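# Mount small gear between tester centres, meshing big gear

## Task

Place the small gear on the gear tester so it sits between the two centres and its teeth engage the big gear mounted on the slide; then release it and withdraw the grippers.

## Robot and tools

Robot: two arms, left_arm and right_arm, each a six-joint arm with a parallel two-finger gripper and a camera on its wrist. Bases in the scene frame: left_arm at (+0.021, +0.234, 0) m, right_arm at (+0.036, -0.327, 0) m, both turned only slightly about z. Scene frame: origin at table height midway between the nominal bases, +z up, +x out over the table, left_arm on the +y side. Arm names do not match image sides.

Frames: each arm's reported end_effector_position (metres) and end_effector_quat_wxyz are in that arm's own base frame. Fixed cameras and the table use the scene frame. Motion offsets are taken along the axes of that arm's current Hand target. On the gripper, +z points along the fingers and the fingers close along y. The reported point lies between the pads, roughly 5 mm short of the tips. Reported positions can be a few centimetres off, worse at long reach.

Command row: 14 numbers, each in [-1, 1], always covering both arms: left_arm dx, dy, dz, rx, ry, rz, opening, then right_arm in the same order. dx..rz are an offset (not a pose) from the arm's Hand target as it stood when the action or move began; rx, ry, rz form a single rotation vector. Scale: 1.0 equals 0.6 m or 180 degrees. Sending the same offset again moves further. To leave an arm's pose alone send six zeros. Opening is absolute: +1 fully open (0.070 m), -1 closed; a full close takes about 1 s. A 0 in the opening slot commands half open, so repeat the current opening to keep a gripper as is.

execute_actions(actions, cameras): actions is a list of actions; each action is a list of up to 15 rows, one per 1/30 s step, lasting 0.5 s total; a short list repeats its final row. Every row in an action is counted from the action's starting Hand target. cameras: list of names, ["all"], [] or null. Images come back only when asked for or when actions is empty.

move(target, speed, blend, opening_speed, grip_force, blocking, cameras): straight-line paths for both grippers. target is one 14-number row or a list of up to 15 rows; every row is an offset from the same starting Hand targets, not from the previous row. speed: m/s, 0.002 to 2.2, default 0.25 (turn rate up to twice that in rad/s), one value or one per target. blend: corner rounding in metres for a list, 0 means stop at each point. opening_speed: rate of opening change per second on the -1..1 scale, at least 0.2. grip_force: newtons per pad, 5 to 20, one value or one per arm; it persists. blocking=false returns after about 0.5 s while motion continues. Paths do not avoid obstacles or the other arm; faster moves stray more and strike harder. Avoid paths near an arm's own base. Whole move capped at 10 s.
The result has a "move:" line: done, off_target, moving, held or fault, plus limits=paced (pose clipped) or limits=held (steps withheld). An arm not named finished within 3 mm and 2 degrees. Neither done nor off_target tells you about contact.

wait(seconds 0 to 10): lets time pass holding commands. stop(): brakes a running move. zoom_image(camera, region): camera is cam_high, cam_left_wrist or cam_right_wrist; region [x0, y0, x1, y1] in image pixels from top-left, at most 504 by 504, from that camera's newest image. read_manual(section): licence text only. finished_scene(scene): ends the scene with its number; call nothing after it.

Results: Hand target is the last commanded pose after clipping; the next offsets start there. Grippers often stop short of it; a new command (even zeros) asks again, otherwise send the shortfall as an offset. Orientation commands are clipped to within 32 degrees of the measured orientation per step. grip_measured reads the finger opening on the command scale; to hold something, command about 0.05 below the reading at first contact (less for a lighter grip). Joint torques are noisy and offset; positive means toward a larger joint position. Tool commands shows the active commands. Step readings list some intermediate positions.

Cameras: cam_high is fixed (672x504) above and behind; cam_left_wrist and cam_right_wrist ride on the hands and can lag while moving. Calibration is approximate.

Avoid: dropping the gear or releasing it while moving, anything leaving the table, hard hits on fixed or heavy parts, contact or squeezing between the two arms (the clearance check does not stop closing fingers), torque faults (load limits 20.7 N m for the three large joints, 7.2 N m for the wrist joints, whose motors give only about 4 N m), and motor overheating from long holding, stretched poses or pushing at unreachable targets (warning at 65 °C, the arm drops at 80 °C). To stop pushing, command the target back past the gripper. Loose objects may occasionally get nudged.

Each tool is called after "Emit:" by a JSON object that holds its "method" and its "body".

## Session

Emit:
{"method": "execute_actions", "body": {"actions": []}}

Scene clock: 0.00 s.
left_arm: end_effector_position=(+0.6233, +0.1775, +0.2155) grip_measured=+1.00 end_effector_quat_wxyz=(+0.469, -0.395, +0.788, +0.054) | right_arm: end_effector_position=(+0.2119, +0.2384, +0.3805) grip_measured=+0.98 end_effector_quat_wxyz=(+0.645, -0.385, +0.631, +0.193)
Joint positions: left_arm=[0.161 2.357 -2.356 0.501 0.781 -0.961 0.07] | right_arm=[0.858 0.877 -0.847 -0.135 0.152 -0.122 0.069]
Joint torques (N m): no reading
Hand target: left_arm +0.6233, +0.1775, +0.2155; +0.469, -0.395, +0.788, +0.054 | right_arm +0.2119, +0.2384, +0.3805; +0.645, -0.385, +0.631, +0.193
Tool commands: left_gripper/opening=+1.0 right_gripper/opening=+1.0
camera_calibration:
cam_left_wrist: T_world_to_cam=[[0.670781, -0.684617, 0.285223, -0.358309], [-0.601143, -0.727121, -0.331543, 0.575628], [0.434372, 0.0509333, -0.899292, 0.0356955], [0, 0, 0, 1]] pos_world=[0.570877, 0.171429, 0.325144]
cam_right_wrist: T_world_to_cam=[[0.739235, -0.619212, 0.26478, -0.110308], [-0.280307, -0.640404, -0.71506, 0.480244], [0.61234, 0.454378, -0.646978, 0.128164], [0, 0, 0, 1]] pos_world=[0.137679, 0.181011, 0.45553]

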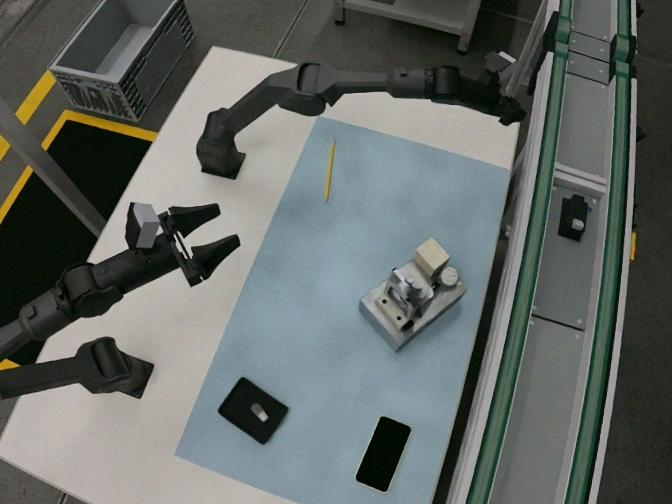

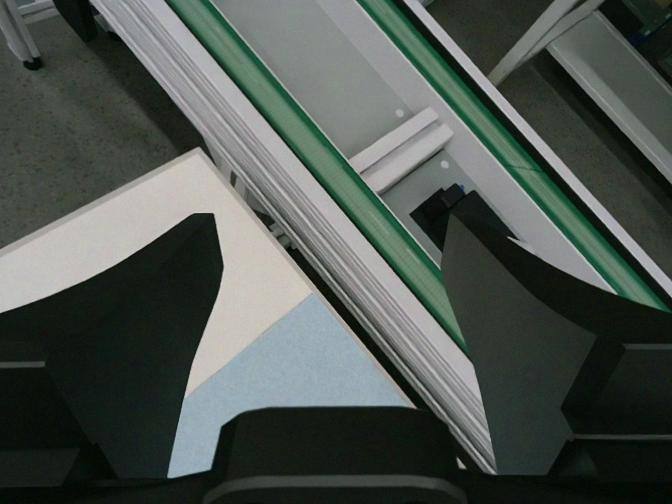

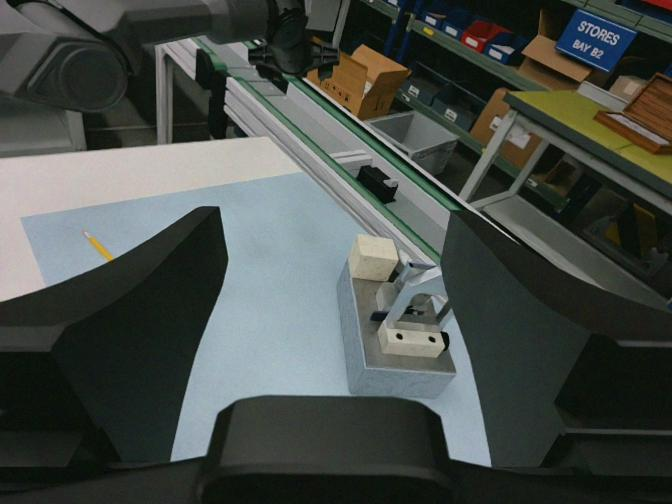

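Emit:
{"method": "zoom_image", "body": {"camera": "cam_high", "region": [340, 220, 490, 360]}}

Emit:
{"method": "zoom_image", "body": {"camera": "cam_high", "region": [205, 360, 305, 460]}}

Emit:
{"method": "zoom_image", "body": {"camera": "cam_right_wrist", "region": [320, 220, 480, 410]}}

Scaled by 3.360 from the camera's 672x504 image, which has a finer 960x720 frame.

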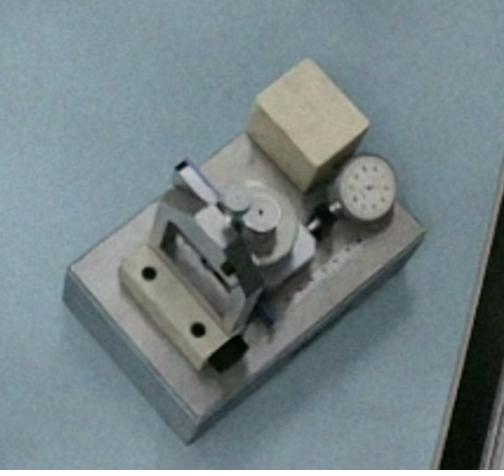

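Scaled by 5.040 from the camera's 672x504 image, which has a finer 960x720 frame.

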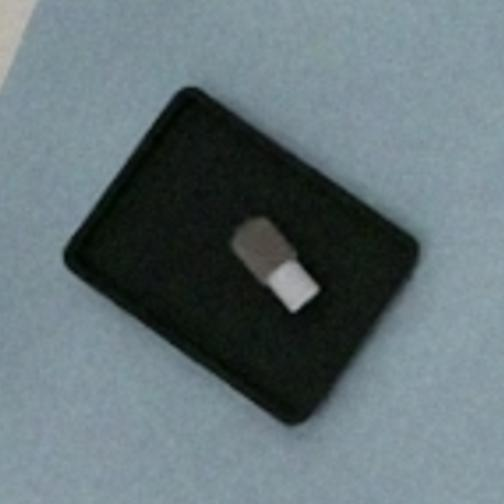

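Scaled by 2.653 from the camera's 672x504 image, which has a finer 960x720 frame.

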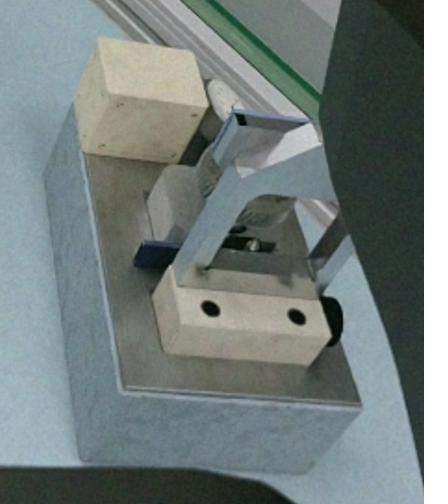

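Emit:
{"method": "move", "body": {"target": [0.452,-0.209,-0.482,0.297,-0.019,0.247,1,0.457,-0.362,0.031,0.141,0.47,0.28,1], "speed": 0.4, "cameras": ["all"]}}

Scene clock: 15.70 s.
left_arm: end_effector_position=(+0.4391, -0.1950, +0.1997) grip_measured=+1.00 end_effector_quat_wxyz=(+0.503, +0.184, +0.836, -0.118) | right_arm: end_effector_position=(+0.4192, +0.0500, +0.1694) grip_measured=+0.98 end_effector_quat_wxyz=(+0.131, +0.001, +0.991, +0.015)
Joint positions: left_arm=[-0.398 1.623 -1.04 1.338 -0.045 -1.328 0.07] | right_arm=[0.12 1.841 -1.661 -0.002 1.213 0.122 0.069]
Joint torques (N m): left_arm=[0.18 -10.22 -5.47 -0.1 -0.45 -0.03] | right_arm=[1.58 -6.32 -4.4 0 -0.13 -0.09]
Hand target: left_arm +0.4390, -0.1949, +0.1995; +0.560, +0.170, +0.802, -0.119 | right_arm +0.4192, +0.0505, +0.1698; +0.001, +0.000, +1.000, -0.001
Off the commanded pose: left_arm 0.000 m, 8 deg | right_arm 0.001 m, 15 deg.
joint sent to its limit (right arm) — joint 5 (wrist pitch), upper limit. The joint targets are off in orientation, not in position.
move: off_target (left_arm, right_arm)
camera_calibration:
cam_left_wrist: T_world_to_cam=[[-0.429908, -0.902791, 0.0121273, 0.0100443], [-0.801522, 0.375432, -0.465417, 0.518549], [0.415621, -0.209807, -0.885009, 0.0749007], [0, 0, 0, 1]] pos_world=[0.388817, -0.169898, 0.307507]
cam_right_wrist: T_world_to_cam=[[0.0173074, -0.999222, -0.0354281, 0.0481055], [-0.930839, -0.0290385, 0.364273, 0.326051], [-0.365018, 0.0266733, -0.930618, 0.429391], [0, 0, 0, 1]] pos_world=[0.459404, 0.0460828, 0.282532]

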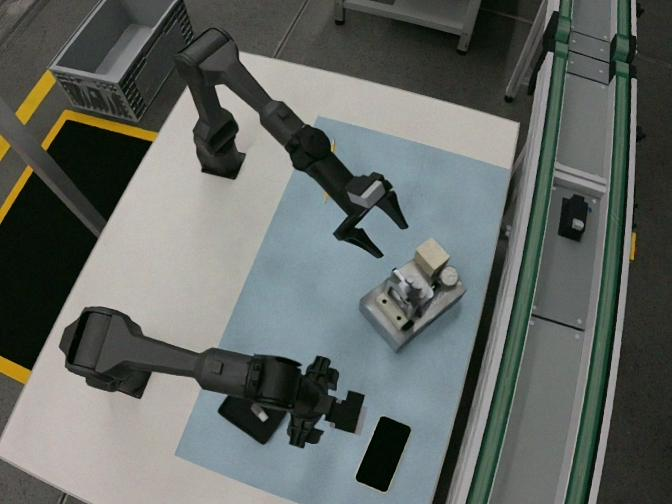

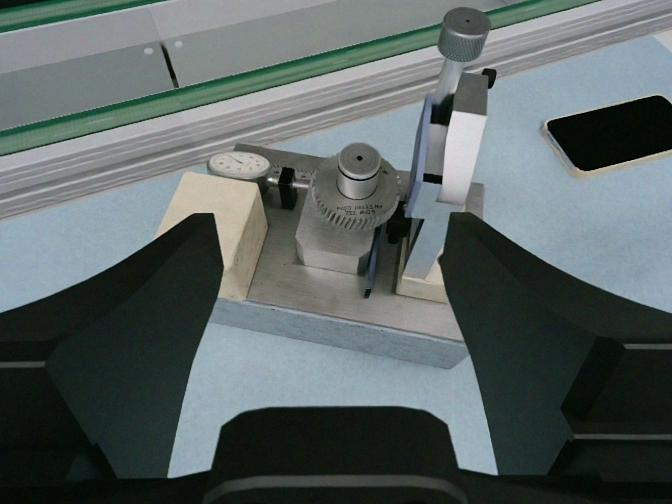

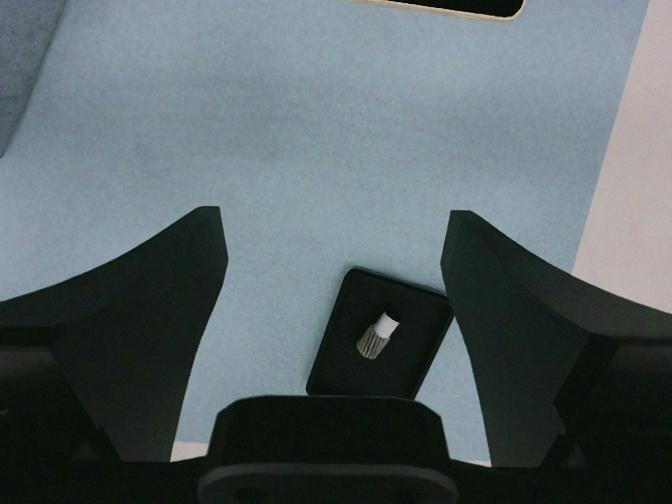

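Emit:
{"method": "zoom_image", "body": {"camera": "cam_left_wrist", "region": [260, 0, 520, 310]}}

Emit:
{"method": "zoom_image", "body": {"camera": "cam_right_wrist", "region": [330, 280, 430, 380]}}

Scaled by 1.626 from the camera's 672x504 image, which has a finer 960x720 frame.

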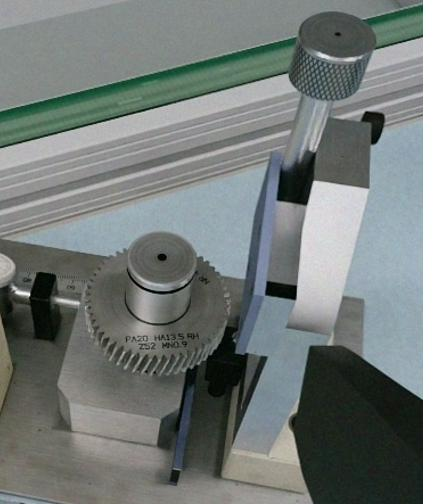

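Scaled by 5.040 from the camera's 672x504 image, which has a finer 960x720 frame.

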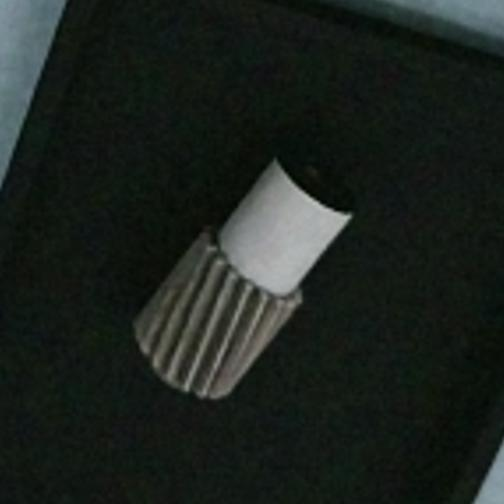

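Emit:
{"method": "zoom_image", "body": {"camera": "cam_left_wrist", "region": [360, 130, 480, 310]}}

Emit:
{"method": "zoom_image", "body": {"camera": "cam_high", "region": [370, 250, 460, 340]}}

Scaled by 2.800 from the camera's 672x504 image, which has a finer 960x720 frame.

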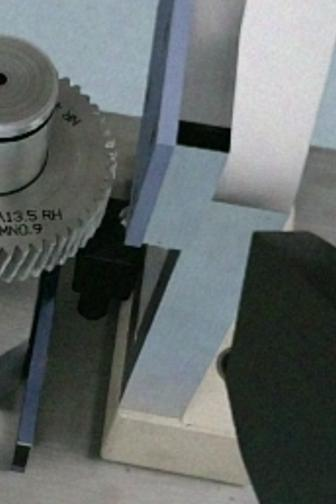

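Scaled by 5.600 from the camera's 672x504 image, which has a finer 960x720 frame.

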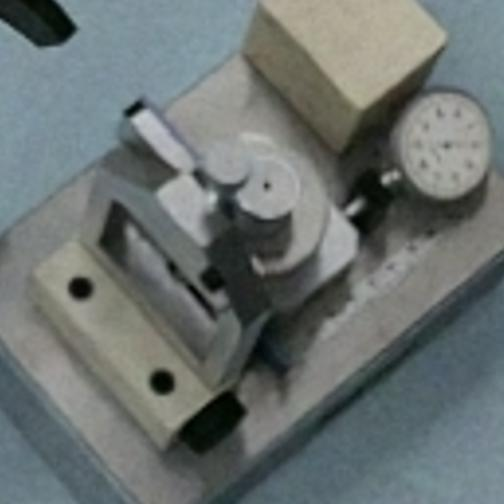

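Emit:
{"method": "move", "body": {"target": [0.092,0.114,-0.108,0.117,-0.165,0.011,1,0.228,-0.054,0.10,0,0,0.143,1], "speed": 0.3, "cameras": ["cam_left_wrist","cam_right_wrist"]}}

Emit:
{"method": "zoom_image", "body": {"camera": "cam_left_wrist", "region": [180, 100, 500, 380]}}

Emit:
{"method": "zoom_image", "body": {"camera": "cam_right_wrist", "region": [270, 200, 430, 350]}}

Scene clock: 31.90 s.
left_arm: end_effector_position=(+0.3936, -0.1001, +0.1697) grip_measured=+1.00 end_effector_quat_wxyz=(+0.644, +0.252, +0.681, -0.241) | right_arm: end_effector_position=(+0.2822, +0.0179, +0.1095) grip_measured=+0.98 end_effector_quat_wxyz=(+0.001, +0.223, +0.975, -0.001)
Joint positions: left_arm=[0.195 1.765 -0.599 0.99 -1.224 -0.411 0.07] | right_arm=[0.065 1.583 -1.111 -0.002 1.186 0.516 0.069]
Joint torques (N m): left_arm=[-0.85 -9.21 -5.57 -0.5 -1.22 0.11] | right_arm=[0.78 -3.99 -4.6 0 -0.07 -0.1]
Hand target: left_arm +0.3938, -0.1000, +0.1699; +0.708, +0.246, +0.594, -0.292 | right_arm +0.2825, +0.0180, +0.1096; +0.001, +0.223, +0.975, +0.000
Off the commanded pose: left_arm 0.000 m, 14 deg | right_arm 0.000 m, 0 deg.
joint sent to its limit (left arm) — joint 5 (wrist pitch), lower limit. The joint targets are off in orientation, not in position.
move: off_target (left_arm)
camera_calibration:
cam_left_wrist: T_world_to_cam=[[-0.65589, -0.754852, 0.00281872, 0.181853], [-0.462666, 0.399054, -0.791641, 0.356827], [0.596447, -0.520533, -0.61098, -0.0614751], [0, 0, 0, 1]] pos_world=[0.321034, -0.0371209, 0.244406]
cam_right_wrist: T_world_to_cam=[[-0.423667, -0.90578, -0.0082704, 0.13604], [-0.731273, 0.336626, 0.593231, 0.131426], [-0.534553, 0.25738, -0.80499, 0.354432], [0, 0, 0, 1]] pos_world=[0.343206, -0.0122431, 0.208474]
Images, in order (width x height): cam_left_wrist 672x504, cam_right_wrist 672x504.

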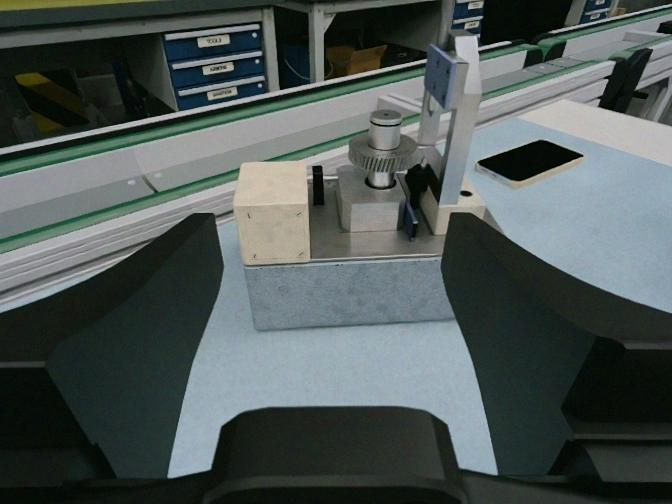

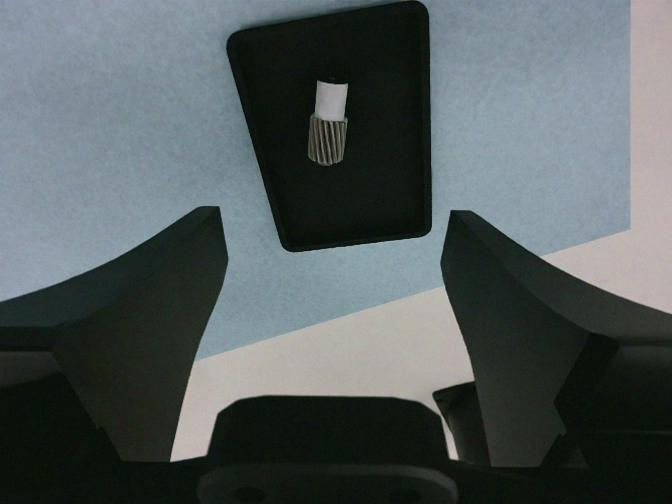

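Scaled by 1.575 from the camera's 672x504 image, which has a finer 960x720 frame.

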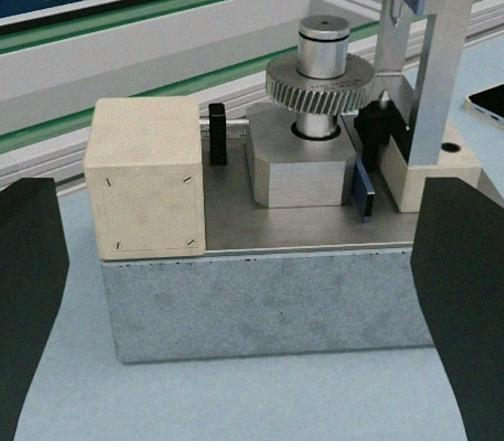

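Scaled by 3.150 from the camera's 672x504 image, which has a finer 960x720 frame.

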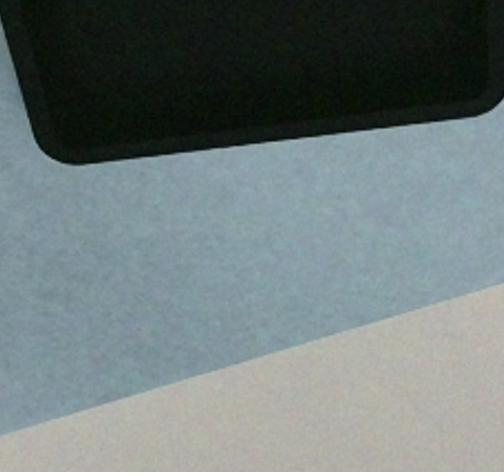

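Emit:
{"method": "zoom_image", "body": {"camera": "cam_left_wrist", "region": [330, 20, 500, 250]}}

Scaled by 2.191 from the camera's 672x504 image, which has a finer 960x720 frame.

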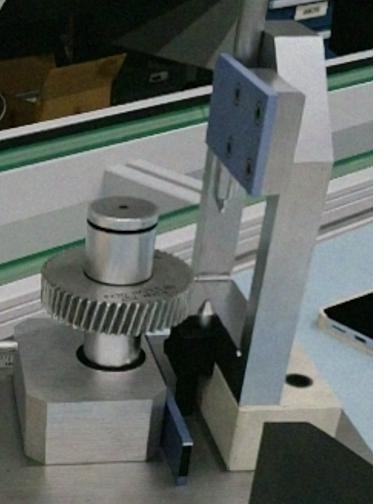

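Emit:
{"method": "move", "body": {"target": [0,0,0,0,0,0,1,0.0137,0.0073,0.09,0,0,0.024,0.14], "cameras": ["cam_right_wrist","cam_high"]}}

Emit:
{"method": "zoom_image", "body": {"camera": "cam_right_wrist", "region": [240, 60, 430, 260]}}

Scene clock: 52.40 s.
left_arm: end_effector_position=(+0.3938, -0.1001, +0.1700) grip_measured=+1.00 end_effector_quat_wxyz=(+0.644, +0.252, +0.681, -0.241) | right_arm: end_effector_position=(+0.2765, +0.0253, +0.0549) grip_measured=+0.14 end_effector_quat_wxyz=(+0.000, +0.260, +0.966, -0.001)
Joint positions: left_arm=[0.195 1.765 -0.6 0.99 -1.224 -0.411 0.07] | right_arm=[0.092 1.645 -0.951 -0.002 0.965 0.619 0.04]
Joint torques (N m): left_arm=[-1.16 -9.34 -5.13 -0.49 -1.37 0.14] | right_arm=[0.93 -4.5 -4.4 -0.11 0.12 -0.05]
Hand target: left_arm +0.3938, -0.1000, +0.1699; +0.708, +0.246, +0.594, -0.292 | right_arm +0.2771, +0.0255, +0.0556; +0.001, +0.259, +0.966, +0.000
Off the commanded pose: left_arm 0.000 m, 14 deg | right_arm 0.001 m, 0 deg.
joint sent to its limit (left arm) — joint 5 (wrist pitch), lower limit. The joint targets are off in orientation, not in position.
move: off_target (left_arm)
camera_calibration:
cam_right_wrist: T_world_to_cam=[[-0.49069, -0.871301, -0.00761651, 0.157563], [-0.70292, 0.390667, 0.594376, 0.147901], [-0.514905, 0.297008, -0.804151, 0.299178], [0, 0, 0, 1]] pos_world=[0.335326, -0.00935364, 0.153876]
Images, in order (width x height): cam_high 672x504, cam_right_wrist 672x504.

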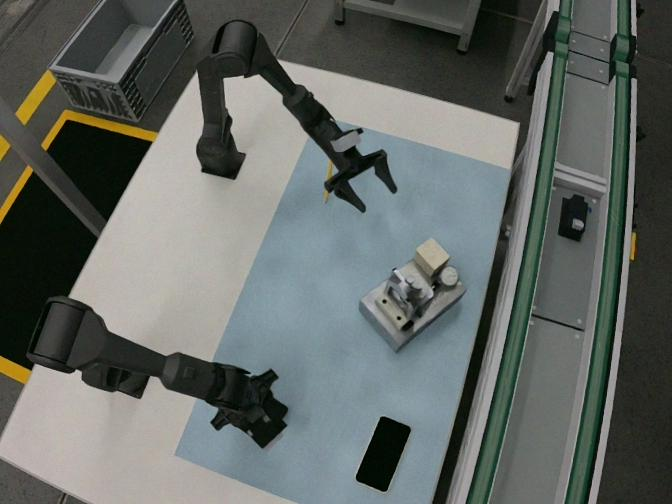

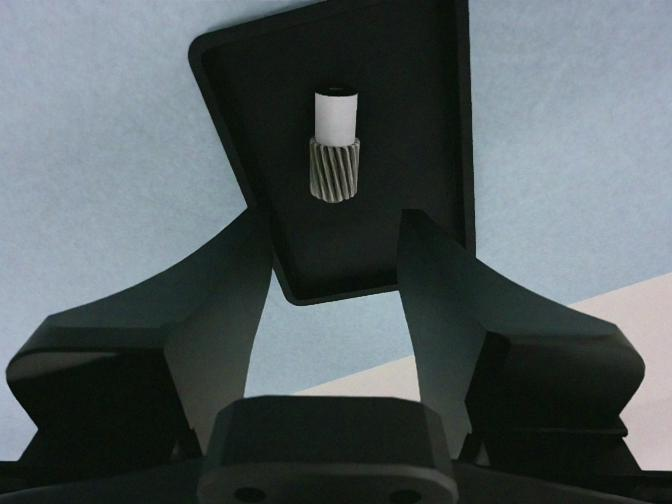

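Scaled by 2.520 from the camera's 672x504 image, which has a finer 960x720 frame.

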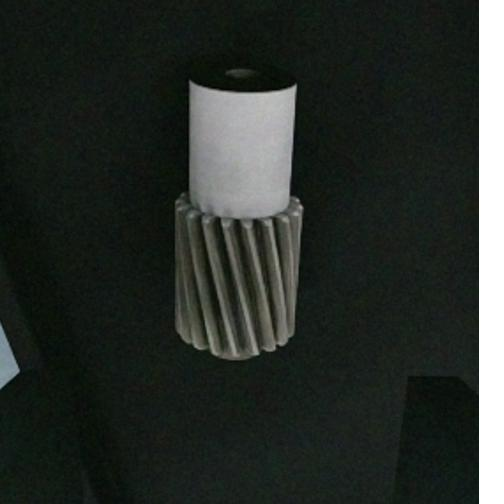

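Emit:
{"method": "move", "body": {"target": [[0,0,0,0,0,0,1,0,0,0.0665,0,0,0,0.14],[0,0,0,0,0,0,1,0,0,0.0665,0,0,0,-0.7]], "speed": 0.1, "opening_speed": 0.8, "grip_force": 12, "cameras": ["cam_right_wrist"]}}

Scene clock: 56.00 s.
left_arm: end_effector_position=(+0.3938, -0.1001, +0.1700) grip_measured=+1.00 end_effector_quat_wxyz=(+0.644, +0.252, +0.681, -0.241) | right_arm: end_effector_position=(+0.2772, +0.0254, +0.0155) grip_measured=-0.50 end_effector_quat_wxyz=(+0.001, +0.260, +0.966, +0.000)
Joint positions: left_arm=[0.195 1.765 -0.6 0.99 -1.224 -0.411 0.07] | right_arm=[0.092 1.729 -0.873 -0.002 0.801 0.619 0.018]
Joint torques (N m): left_arm=[-1.11 -9.36 -4.04 -0.43 -1.35 0.09] | right_arm=[-0.06 -4.95 -3.85 -0.15 0.1 0.13]
Hand target: left_arm +0.3938, -0.1000, +0.1699; +0.708, +0.246, +0.594, -0.292 | right_arm +0.2771, +0.0254, +0.0157; +0.001, +0.259, +0.966, +0.000
Off the commanded pose: left_arm 0.000 m, 14 deg | right_arm 0.000 m, 0 deg.
joint sent to its limit (left arm) — joint 5 (wrist pitch), lower limit. The joint targets are off in orientation, not in position.
grip_force (N): 12, 12
move: off_target (left_arm)
camera_calibration:
cam_right_wrist: T_world_to_cam=[[-0.490436, -0.87143, -0.00910671, 0.157634], [-0.704412, 0.390243, 0.592886, 0.172175], [-0.513105, 0.297187, -0.805235, 0.267273], [0, 0, 0, 1]] pos_world=[0.335731, -0.00925312, 0.114573]
Images, in order (width x height): cam_right_wrist 672x504.

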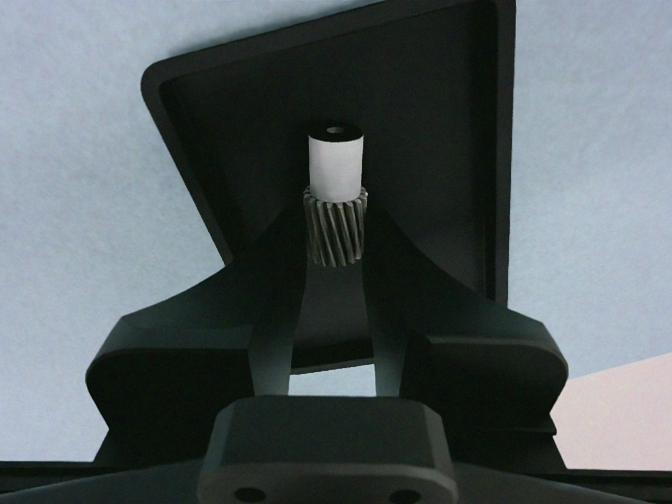

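Emit:
{"method": "move", "body": {"target": [[0,0,0,0,0,0,1,0,0,-0.16,0,0,0,-0.7],[0,0,0,0,0,0,1,0.2838,0.3182,-0.16,0,0,-0.16,-0.7],[0,0,0,0,0,0,1,0.2838,0.3182,-0.02,0,0,-0.16,-0.7]], "speed": [0.2,0.3,0.15], "blend": [0.03,0.02,0], "cameras": ["cam_right_wrist"]}}

Scene clock: 60.60 s.
left_arm: end_effector_position=(+0.3938, -0.1001, +0.1700) grip_measured=+1.00 end_effector_quat_wxyz=(+0.644, +0.252, +0.681, -0.241) | right_arm: end_effector_position=(+0.2248, +0.2756, +0.0262) grip_measured=-0.50 end_effector_quat_wxyz=(+0.000, +0.010, +1.000, -0.002)
Joint positions: left_arm=[0.195 1.765 -0.6 0.99 -1.224 -0.411 0.07] | right_arm=[0.888 1.939 -1.247 -0.003 0.969 0.91 0.018]
Joint torques (N m): left_arm=[-0.98 -9.34 -2.96 -0.37 -1.32 0] | right_arm=[-0.03 -6.54 -4.68 -0.05 0.14 0.19]
Hand target: left_arm +0.3938, -0.1000, +0.1699; +0.708, +0.246, +0.594, -0.292 | right_arm +0.2254, +0.2760, +0.0273; +0.001, +0.011, +1.000, -0.001
Off the commanded pose: left_arm 0.000 m, 14 deg | right_arm 0.001 m, 0 deg.
joint sent to its limit (left arm) — joint 5 (wrist pitch), lower limit. The joint targets are off in orientation, not in position.
grip_force (N): 12, 12
move: off_target (left_arm)
camera_calibration:
cam_right_wrist: T_world_to_cam=[[-0.00777268, -0.999954, -0.00555175, 0.276891], [-0.803934, 0.00294716, 0.594711, 0.160444], [-0.594668, 0.00908574, -0.80392, 0.272362], [0, 0, 0, 1]] pos_world=[0.293104, 0.27393, 0.125077]
Images, in order (width x height): cam_right_wrist 672x504.

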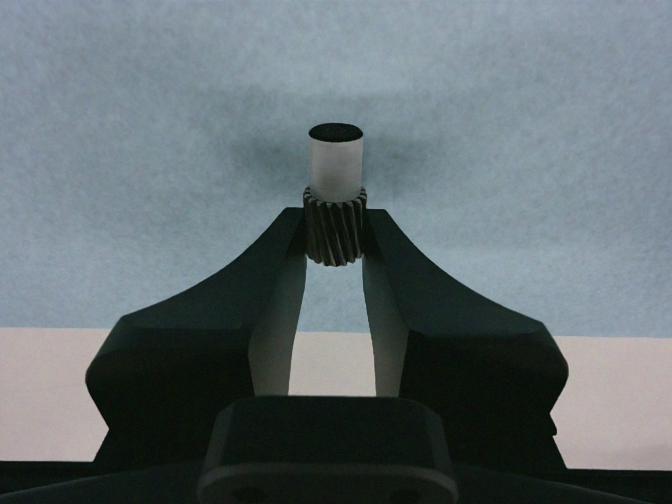

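Emit:
{"method": "move", "body": {"target": [0,0,0,0,0,0,1,0,0,0.0245,0,0,0,-0.7], "speed": 0.03}}

Scene clock: 62.43 s.
left_arm: end_effector_position=(+0.3938, -0.1001, +0.1700) grip_measured=+1.00 end_effector_quat_wxyz=(+0.644, +0.252, +0.681, -0.241) | right_arm: end_effector_position=(+0.2253, +0.2762, +0.0127) grip_measured=-0.50 end_effector_quat_wxyz=(+0.001, +0.010, +1.000, -0.001)
Joint positions: left_arm=[0.195 1.765 -0.6 0.99 -1.224 -0.411 0.07] | right_arm=[0.888 1.963 -1.225 -0.003 0.919 0.91 0.018]
Joint torques (N m): left_arm=[-0.87 -9.33 -2.94 -0.38 -1.31 -0.03] | right_arm=[0.11 -4.79 -2.99 -0.14 -0.24 0.19]
Hand target: left_arm +0.3938, -0.1000, +0.1699; +0.708, +0.246, +0.594, -0.292 | right_arm +0.2254, +0.2760, +0.0126; +0.001, +0.011, +1.000, -0.001
Off the commanded pose: left_arm 0.000 m, 14 deg | right_arm 0.000 m, 0 deg.
joint sent to its limit (left arm) — joint 5 (wrist pitch), lower limit. The joint targets are off in orientation, not in position.
grip_force (N): 12, 12
move: off_target (left_arm)

Emit:
{"method": "move", "body": {"target": [0,0,0,0,0,0,1,0,0,0.0015,0,0,0,-0.7], "speed": 0.01}}

Scene clock: 63.80 s.
left_arm: end_effector_position=(+0.3938, -0.1001, +0.1700) grip_measured=+1.00 end_effector_quat_wxyz=(+0.644, +0.252, +0.681, -0.241) | right_arm: end_effector_position=(+0.2253, +0.2762, +0.0125) grip_measured=-0.50 end_effector_quat_wxyz=(+0.001, +0.010, +1.000, +0.000)
Joint positions: left_arm=[0.195 1.765 -0.6 0.99 -1.224 -0.411 0.07] | right_arm=[0.888 1.963 -1.224 -0.003 0.917 0.91 0.018]
Joint torques (N m): left_arm=[-0.86 -9.32 -2.98 -0.37 -1.29 -0.05] | right_arm=[0.12 -1.67 -1.92 -0.44 -1.56 0.14]
Hand target: left_arm +0.3938, -0.1000, +0.1699; +0.708, +0.246, +0.594, -0.292 | right_arm +0.2254, +0.2760, +0.0117; +0.001, +0.011, +1.000, -0.001
Off the commanded pose: left_arm 0.000 m, 14 deg | right_arm 0.001 m, 0 deg.
joint sent to its limit (left arm) — joint 5 (wrist pitch), lower limit. The joint targets are off in orientation, not in position.
grip_force (N): 12, 12
move: off_target (left_arm)

Emit:
{"method": "move", "body": {"target": [[0,0,0,0,0,0,1,0,0,-0.0017,0,0,0,-0.7],[0,0,0,0,0,0,1,0,0,-0.0017,0,0,0,0.14],[0,0,0,0,0,0,1,0,0,-0.1,0,0,0,0.14],[0,0,0,0,0,0,0.2,-0.231,-0.288,-0.397,-0.065,-0.441,-0.077,0.3]], "speed": [0.05,0.1,0.12,0.4], "blend": [0,0,0.02,0], "opening_speed": 0.7, "cameras": ["cam_left_wrist","cam_high"]}}

Scene clock: 76.77 s.
left_arm: end_effector_position=(+0.3938, -0.1001, +0.1700) grip_measured=+0.20 end_effector_quat_wxyz=(+0.644, +0.252, +0.681, -0.241) | right_arm: end_effector_position=(+0.3599, +0.1002, +0.2505) grip_measured=+0.30 end_effector_quat_wxyz=(+0.637, -0.103, +0.759, +0.086)
Joint positions: left_arm=[0.195 1.765 -0.6 0.99 -1.224 -0.411 0.042] | right_arm=[0.276 1.183 -0.555 0.018 -0.367 -0.017 0.046]
Joint torques (N m): left_arm=[-0.39 -9.24 -2.96 -0.38 -1.21 -0.04] | right_arm=[0.99 -1.52 -4.15 -0.16 -1.13 0.11]
Hand target: left_arm +0.3938, -0.1000, +0.1699; +0.708, +0.246, +0.594, -0.292 | right_arm +0.3598, +0.1004, +0.2503; +0.637, -0.103, +0.759, +0.086
Off the commanded pose: left_arm 0.000 m, 14 deg | right_arm 0.000 m, 0 deg.
joint sent to its limit (left arm) — joint 5 (wrist pitch), lower limit. The joint targets are off in orientation, not in position.
grip_force (N): 12, 12
move: off_target (left_arm); target 4's new opening was sent with left_arm's hand 0.000 m and 14 deg from that target
camera_calibration:
cam_left_wrist: T_world_to_cam=[[-0.655897, -0.754847, 0.00204877, 0.18211], [-0.461929, 0.399227, -0.791985, 0.356886], [0.59701, -0.520407, -0.610537, -0.0616968], [0, 0, 0, 1]] pos_world=[0.321134, -0.0371208, 0.244607]
Images, in order (width x height): cam_high 672x504, cam_left_wrist 672x504.

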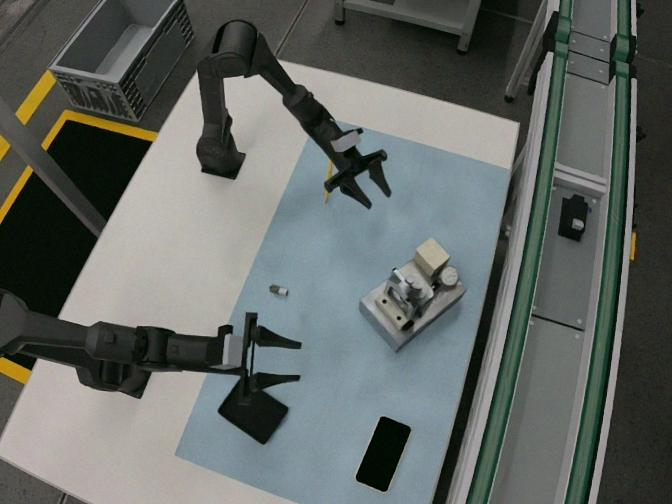

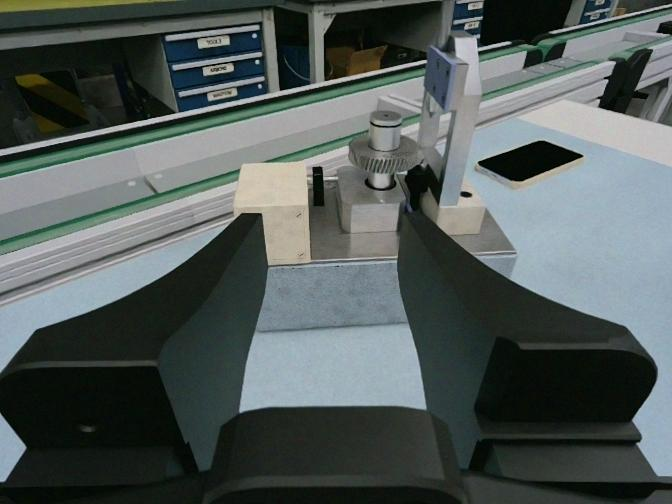

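Emit:
{"method": "move", "body": {"target": [0.107,-0.404,0.030,-0.203,0.528,-0.171,0.14,0,0,0,0,0,0,0.3], "speed": 0.35, "cameras": ["cam_left_wrist","cam_right_wrist"]}}

Scene clock: 81.20 s.
left_arm: end_effector_position=(+0.2430, -0.2921, +0.1089) grip_measured=+0.14 end_effector_quat_wxyz=(+0.020, +0.024, +0.999, -0.023) | right_arm: end_effector_position=(+0.3599, +0.1002, +0.2505) grip_measured=+0.30 end_effector_quat_wxyz=(+0.637, -0.103, +0.759, +0.086)
Joint positions: left_arm=[-0.877 1.869 -1.489 0 1.217 -0.829 0.04] | right_arm=[0.276 1.183 -0.555 0.018 -0.367 -0.017 0.046]
Joint torques (N m): left_arm=[0.2 -12.19 -5.31 -0.05 -0.19 0.16] | right_arm=[0.1 -1.52 -4.05 0.03 -1.15 -0.11]
Hand target: left_arm +0.2432, -0.2919, +0.1093; -0.001, +0.024, +1.000, +0.001 | right_arm +0.3598, +0.1004, +0.2503; +0.637, -0.103, +0.759, +0.086
Off the commanded pose: left_arm 0.001 m, 4 deg | right_arm 0.000 m, 0 deg.
joint sent to its limit (left arm) — joint 5 (wrist pitch), upper limit. The joint targets are off in orientation, not in position.
grip_force (N): 12, 12
move: off_target (left_arm)
camera_calibration:
cam_left_wrist: T_world_to_cam=[[-0.0499889, -0.997559, 0.0487577, -0.284842], [-0.844759, 0.0682745, 0.530774, 0.16777], [-0.532807, -0.0146557, -0.84611, 0.339002], [0, 0, 0, 1]] pos_world=[0.308109, -0.290632, 0.211673]
cam_right_wrist: T_world_to_cam=[[0.276831, -0.960848, 0.0116765, -0.00681505], [-0.693752, -0.208256, -0.689447, 0.439334], [0.664886, 0.18276, -0.724242, 0.0438866], [0, 0, 0, 1]] pos_world=[0.277496, 0.0769252, 0.334762]
Images, in order (width x height): cam_left_wrist 672x504, cam_right_wrist 672x504.

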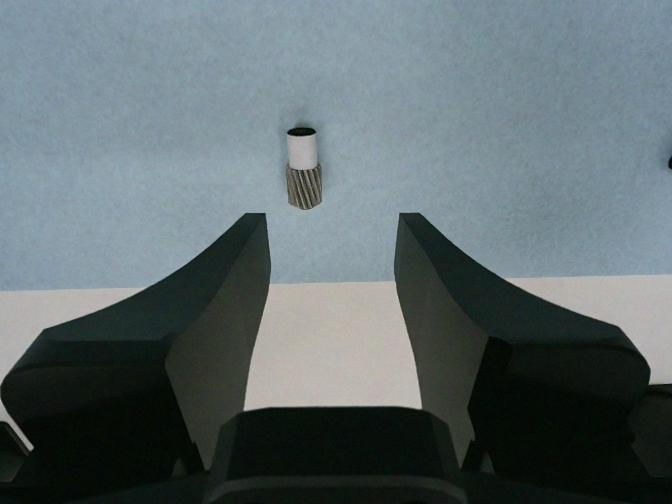

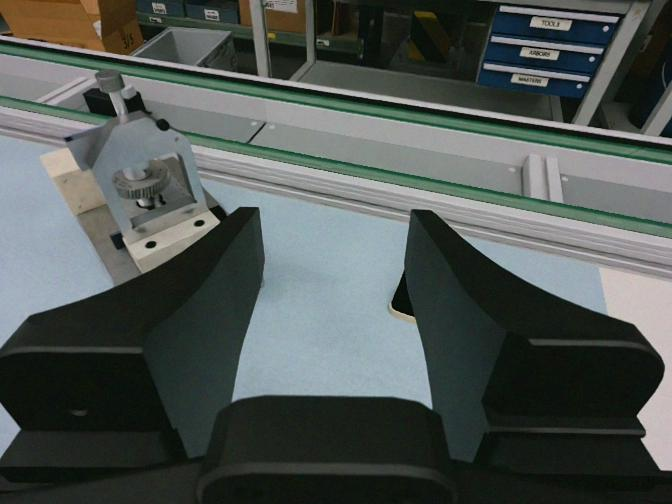

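Emit:
{"method": "move", "body": {"target": [[-0.001,0.0208,0.13,0,0,0,0.14,0,0,0,0,0,0,0.3],[-0.001,0.0208,0.159,0,0,0,0.14,0,0,0,0,0,0,0.3],[-0.001,0.0208,0.159,0,0,0,-0.8,0,0,0,0,0,0,0.3]], "speed": [0.15,0.04,0.1], "blend": [0.005,0,0], "opening_speed": 0.7, "grip_force": 18, "cameras": ["cam_left_wrist"]}}

Emit:
{"method": "zoom_image", "body": {"camera": "cam_left_wrist", "region": [240, 90, 430, 290]}}

Scene clock: 87.57 s.
left_arm: end_effector_position=(+0.2442, -0.2792, +0.0137) grip_measured=-0.59 end_effector_quat_wxyz=(-0.001, +0.024, +1.000, +0.001) | right_arm: end_effector_position=(+0.3599, +0.1002, +0.2505) grip_measured=+0.30 end_effector_quat_wxyz=(+0.637, -0.103, +0.759, +0.086)
Joint positions: left_arm=[-0.852 2.008 -1.304 0 0.957 -0.804 0.014] | right_arm=[0.276 1.183 -0.555 0.018 -0.367 -0.017 0.046]
Joint torques (N m): left_arm=[-1.29 -12.26 -6.55 -0.22 -0.1 -0.06] | right_arm=[0.07 -1.46 -4.1 0.04 -1.15 -0.11]
Hand target: left_arm +0.2442, -0.2793, +0.0139; -0.001, +0.024, +1.000, +0.001 | right_arm +0.3598, +0.1004, +0.2503; +0.637, -0.103, +0.759, +0.086
Off the commanded pose: left_arm 0.000 m, 0 deg | right_arm 0.000 m, 0 deg.
grip_force (N): 18, 18
move: done
camera_calibration:
cam_left_wrist: T_world_to_cam=[[-0.0492254, -0.998787, 0.00107368, -0.267115], [-0.821898, 0.0411182, 0.568149, 0.204801], [-0.567504, 0.0270849, -0.822925, 0.279086], [0, 0, 0, 1]] pos_world=[0.313559, -0.282772, 0.113597]
Images, in order (width x height): cam_left_wrist 672x504.

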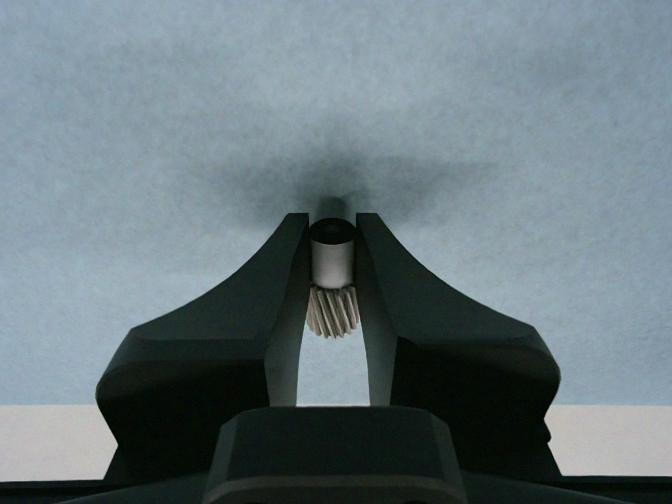

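Scaled by 2.520 from the camera's 672x504 image, which has a finer 960x720 frame.

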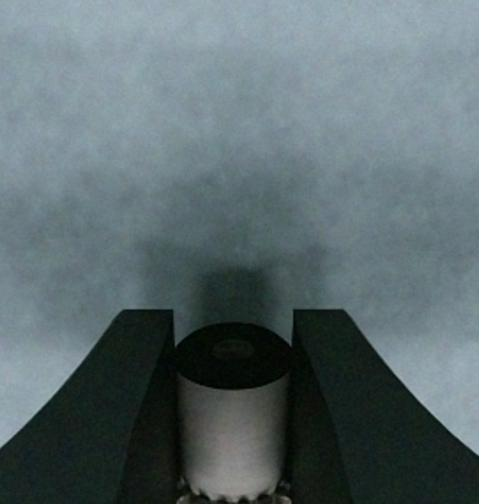

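Emit:
{"method": "zoom_image", "body": {"camera": "cam_left_wrist", "region": [300, 200, 370, 350]}}

Emit:
{"method": "execute_actions", "body": {"actions": [], "cameras": ["cam_right_wrist"]}}

Emit:
{"method": "zoom_image", "body": {"camera": "cam_right_wrist", "region": [40, 60, 240, 280]}}

Scaled by 3.360 from the camera's 672x504 image, which has a finer 960x720 frame.

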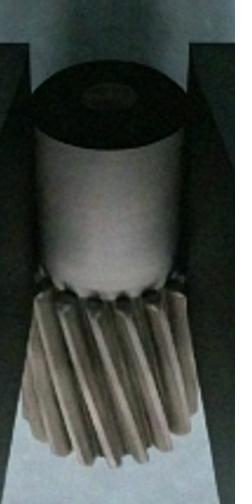

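Scene clock: 94.03 s.
left_arm: end_effector_position=(+0.2442, -0.2792, +0.0137) grip_measured=-0.59 end_effector_quat_wxyz=(-0.001, +0.024, +1.000, +0.001) | right_arm: end_effector_position=(+0.3599, +0.1002, +0.2505) grip_measured=+0.30 end_effector_quat_wxyz=(+0.637, -0.103, +0.759, +0.086)
Joint positions: left_arm=[-0.852 2.008 -1.304 0 0.957 -0.804 0.014] | right_arm=[0.276 1.183 -0.555 0.018 -0.367 -0.017 0.046]
Joint torques (N m): left_arm=[-0.34 -10.67 -6.5 -0.06 -0.37 -0.01] | right_arm=[0.02 -1.48 -4.11 0.05 -1.15 -0.12]
Hand target: left_arm +0.2442, -0.2793, +0.0139; -0.001, +0.024, +1.000, +0.001 | right_arm +0.3598, +0.1004, +0.2503; +0.637, -0.103, +0.759, +0.086
Tool commands: left_gripper/opening=-0.8 right_gripper/opening=+0.3
Off the commanded pose: left_arm 0.000 m, 0 deg | right_arm 0.000 m, 0 deg.
grip_force (N): 18, 18
camera_calibration:
cam_right_wrist: T_world_to_cam=[[0.276831, -0.960848, 0.0116765, -0.00681505], [-0.693752, -0.208256, -0.689447, 0.439334], [0.664886, 0.18276, -0.724242, 0.0438866], [0, 0, 0, 1]] pos_world=[0.277496, 0.0769252, 0.334762]
Images, in order (width x height): cam_right_wrist 672x504.

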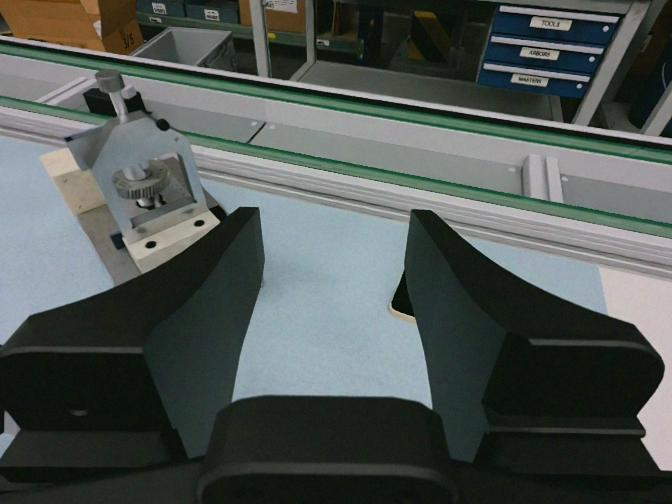

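Scaled by 2.291 from the camera's 672x504 image, which has a finer 960x720 frame.

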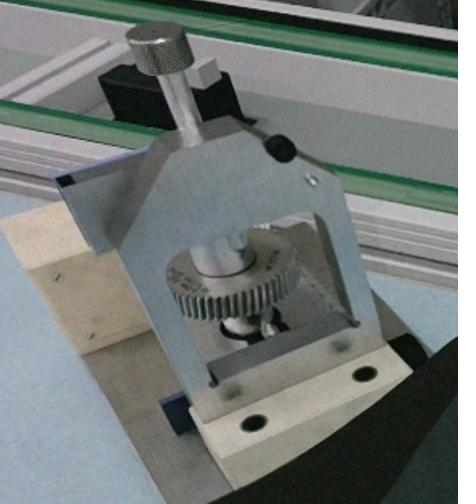

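Emit:
{"method": "move", "body": {"target": [[0,0,-0.1,0,0,0,-0.8,0,0,0,0,0,0,0.3],[-0.1865,0.1747,-0.1935,0.136,-0.487,0.136,-0.8,0,0,0,0,0,0,0.3]], "speed": [0.15,0.3], "blend": [0.02,0], "cameras": ["cam_left_wrist"]}}

Emit:
{"method": "zoom_image", "body": {"camera": "cam_left_wrist", "region": [240, 0, 480, 200]}}

Scene clock: 104.93 s.
left_arm: end_effector_position=(+0.3613, -0.1806, +0.1304) grip_measured=-0.59 end_effector_quat_wxyz=(+0.642, +0.216, +0.709, -0.196) | right_arm: end_effector_position=(+0.3599, +0.1002, +0.2505) grip_measured=+0.30 end_effector_quat_wxyz=(+0.637, -0.103, +0.759, +0.086)
Joint positions: left_arm=[-0.311 1.8 -0.401 0.298 -1.224 -0.075 0.014] | right_arm=[0.276 1.183 -0.555 0.018 -0.367 -0.017 0.046]
Joint torques (N m): left_arm=[-0.08 -9.04 -2.86 -0.16 -1.35 0.19] | right_arm=[0.02 -1.49 -4.1 0.03 -1.16 -0.11]
Hand target: left_arm +0.3612, -0.1802, +0.1300; +0.676, +0.207, +0.676, -0.206 | right_arm +0.3598, +0.1004, +0.2503; +0.637, -0.103, +0.759, +0.086
Off the commanded pose: left_arm 0.001 m, 6 deg | right_arm 0.000 m, 0 deg.
joint sent to its limit (left arm) — joint 5 (wrist pitch), lower limit. The joint targets are off in orientation, not in position.
grip_force (N): 18, 18
move: off_target (left_arm); limits=paced
camera_calibration:
cam_left_wrist: T_world_to_cam=[[-0.561298, -0.827613, -0.00118813, 0.0532317], [-0.5331, 0.362652, -0.764387, 0.35815], [0.633048, -0.428416, -0.644756, -0.100306], [0, 0, 0, 1]] pos_world=[0.284307, -0.128802, 0.209156]
Images, in order (width x height): cam_left_wrist 672x504.

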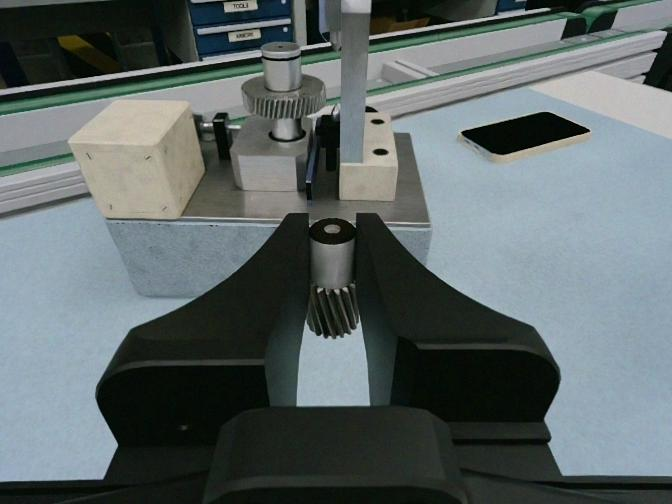

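Scaled by 2.100 from the camera's 672x504 image, which has a finer 960x720 frame.

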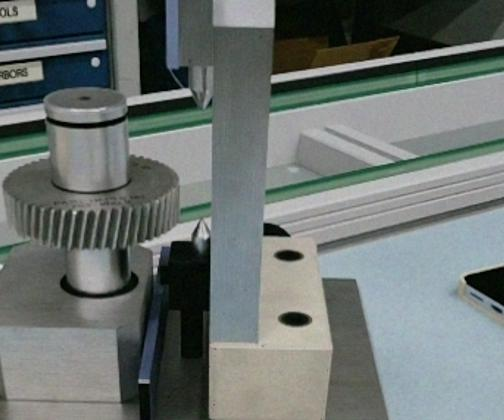

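Emit:
{"method": "move", "body": {"target": [[0.0935,-0.246,-0.0693,-0.136,0.487,-0.136,-0.8,0,0,0,0,0,0,0.3],[0.193,-0.246,-0.0693,-0.136,0.487,-0.136,-0.8,0,0,0,0,0,0,0.3],[0.193,-0.246,-0.0693,-0.136,0.487,-0.136,0.14,0,0,0,0,0,0,0.3],[0.05,-0.246,-0.0693,-0.136,0.487,-0.136,0.14,0,0,0,0,0,0,0.3],[-0.238,0.048,0.146,0.133,0.218,0.048,0.14,0,0,0,0,0,0,0.3]], "speed": [0.3,0.06,0.1,0.2,0.4], "blend": [0,0,0,0.03,0], "opening_speed": 0.8, "cameras": ["all"]}}

Emit:
{"method": "zoom_image", "body": {"camera": "cam_left_wrist", "region": [160, 100, 480, 420]}}

Scene clock: 122.47 s.
left_arm: end_effector_position=(+0.4502, -0.2053, +0.2723) grip_measured=+0.14 end_effector_quat_wxyz=(+0.368, +0.446, +0.789, -0.208) | right_arm: end_effector_position=(+0.3599, +0.1002, +0.2505) grip_measured=+0.30 end_effector_quat_wxyz=(+0.637, -0.103, +0.759, +0.086)
Joint positions: left_arm=[-0.163 1.862 -1.816 -0.722 1.083 1.038 0.04] | right_arm=[0.276 1.183 -0.555 0.018 -0.367 -0.017 0.046]
Joint torques (N m): left_arm=[-1.11 -12.73 -6.22 -0.59 -0.75 -0.02] | right_arm=[0.1 -1.45 -4.03 0.03 -1.15 -0.12]
Hand target: left_arm +0.4500, -0.2054, +0.2727; +0.368, +0.446, +0.789, -0.208 | right_arm +0.3598, +0.1004, +0.2503; +0.637, -0.103, +0.759, +0.086
Off the commanded pose: left_arm 0.001 m, 0 deg | right_arm 0.000 m, 0 deg.
grip_force (N): 18, 18
move: done
camera_calibration:
cam_left_wrist: T_world_to_cam=[[-0.85849, -0.512827, 0.00188587, 0.280505], [-0.494548, 0.826906, -0.267673, 0.465699], [0.135711, -0.230727, -0.963508, 0.275622], [0, 0, 0, 1]] pos_world=[0.433717, -0.177645, 0.38969]
cam_right_wrist: T_world_to_cam=[[0.276831, -0.960848, 0.0116765, -0.00681505], [-0.693752, -0.208256, -0.689447, 0.439334], [0.664886, 0.18276, -0.724242, 0.0438866], [0, 0, 0, 1]] pos_world=[0.277496, 0.0769252, 0.334762]

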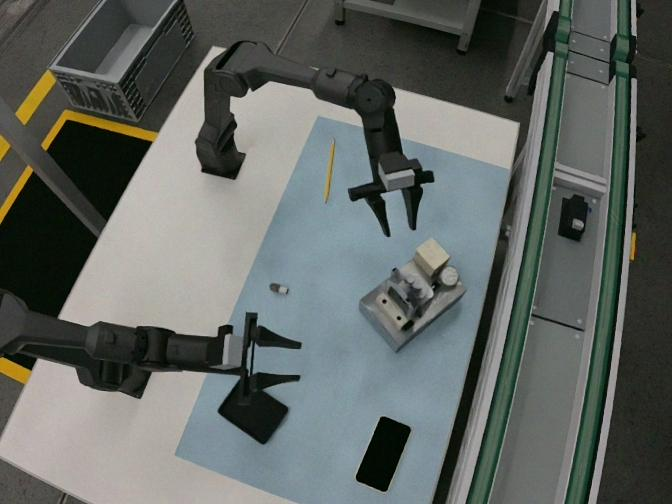

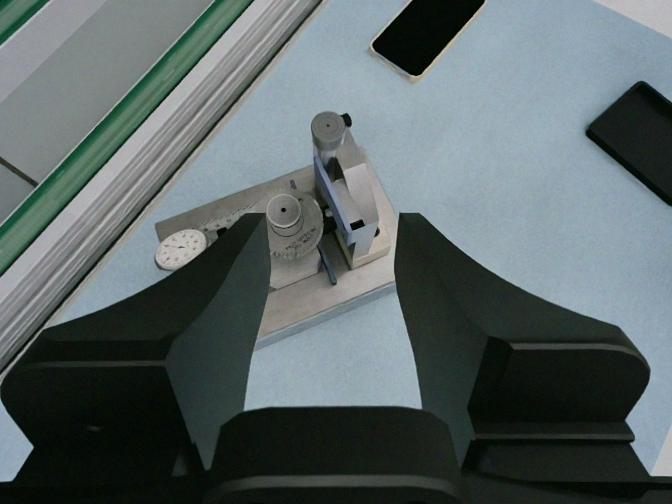

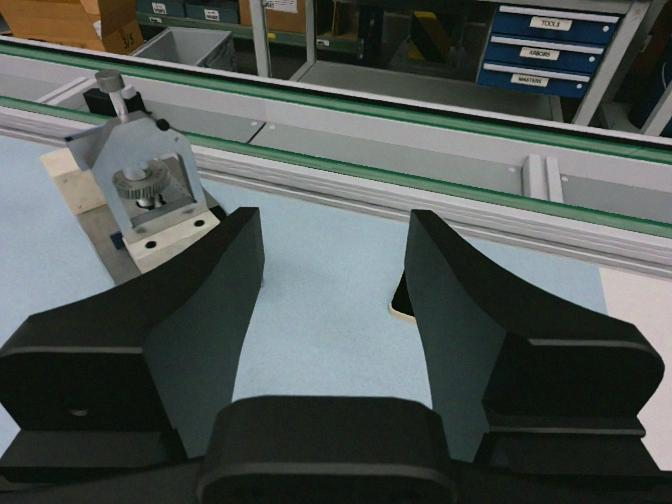

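Scaled by 1.575 from the camera's 672x504 image, which has a finer 960x720 frame.

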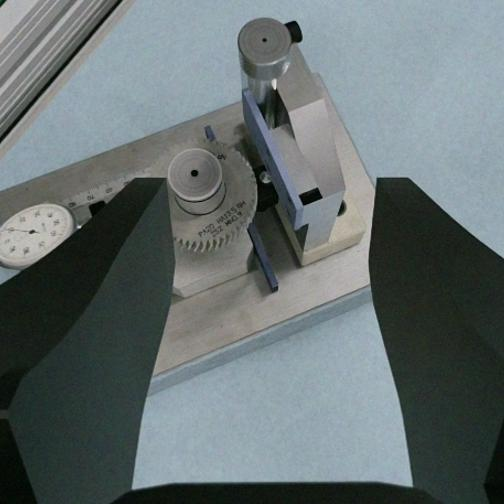

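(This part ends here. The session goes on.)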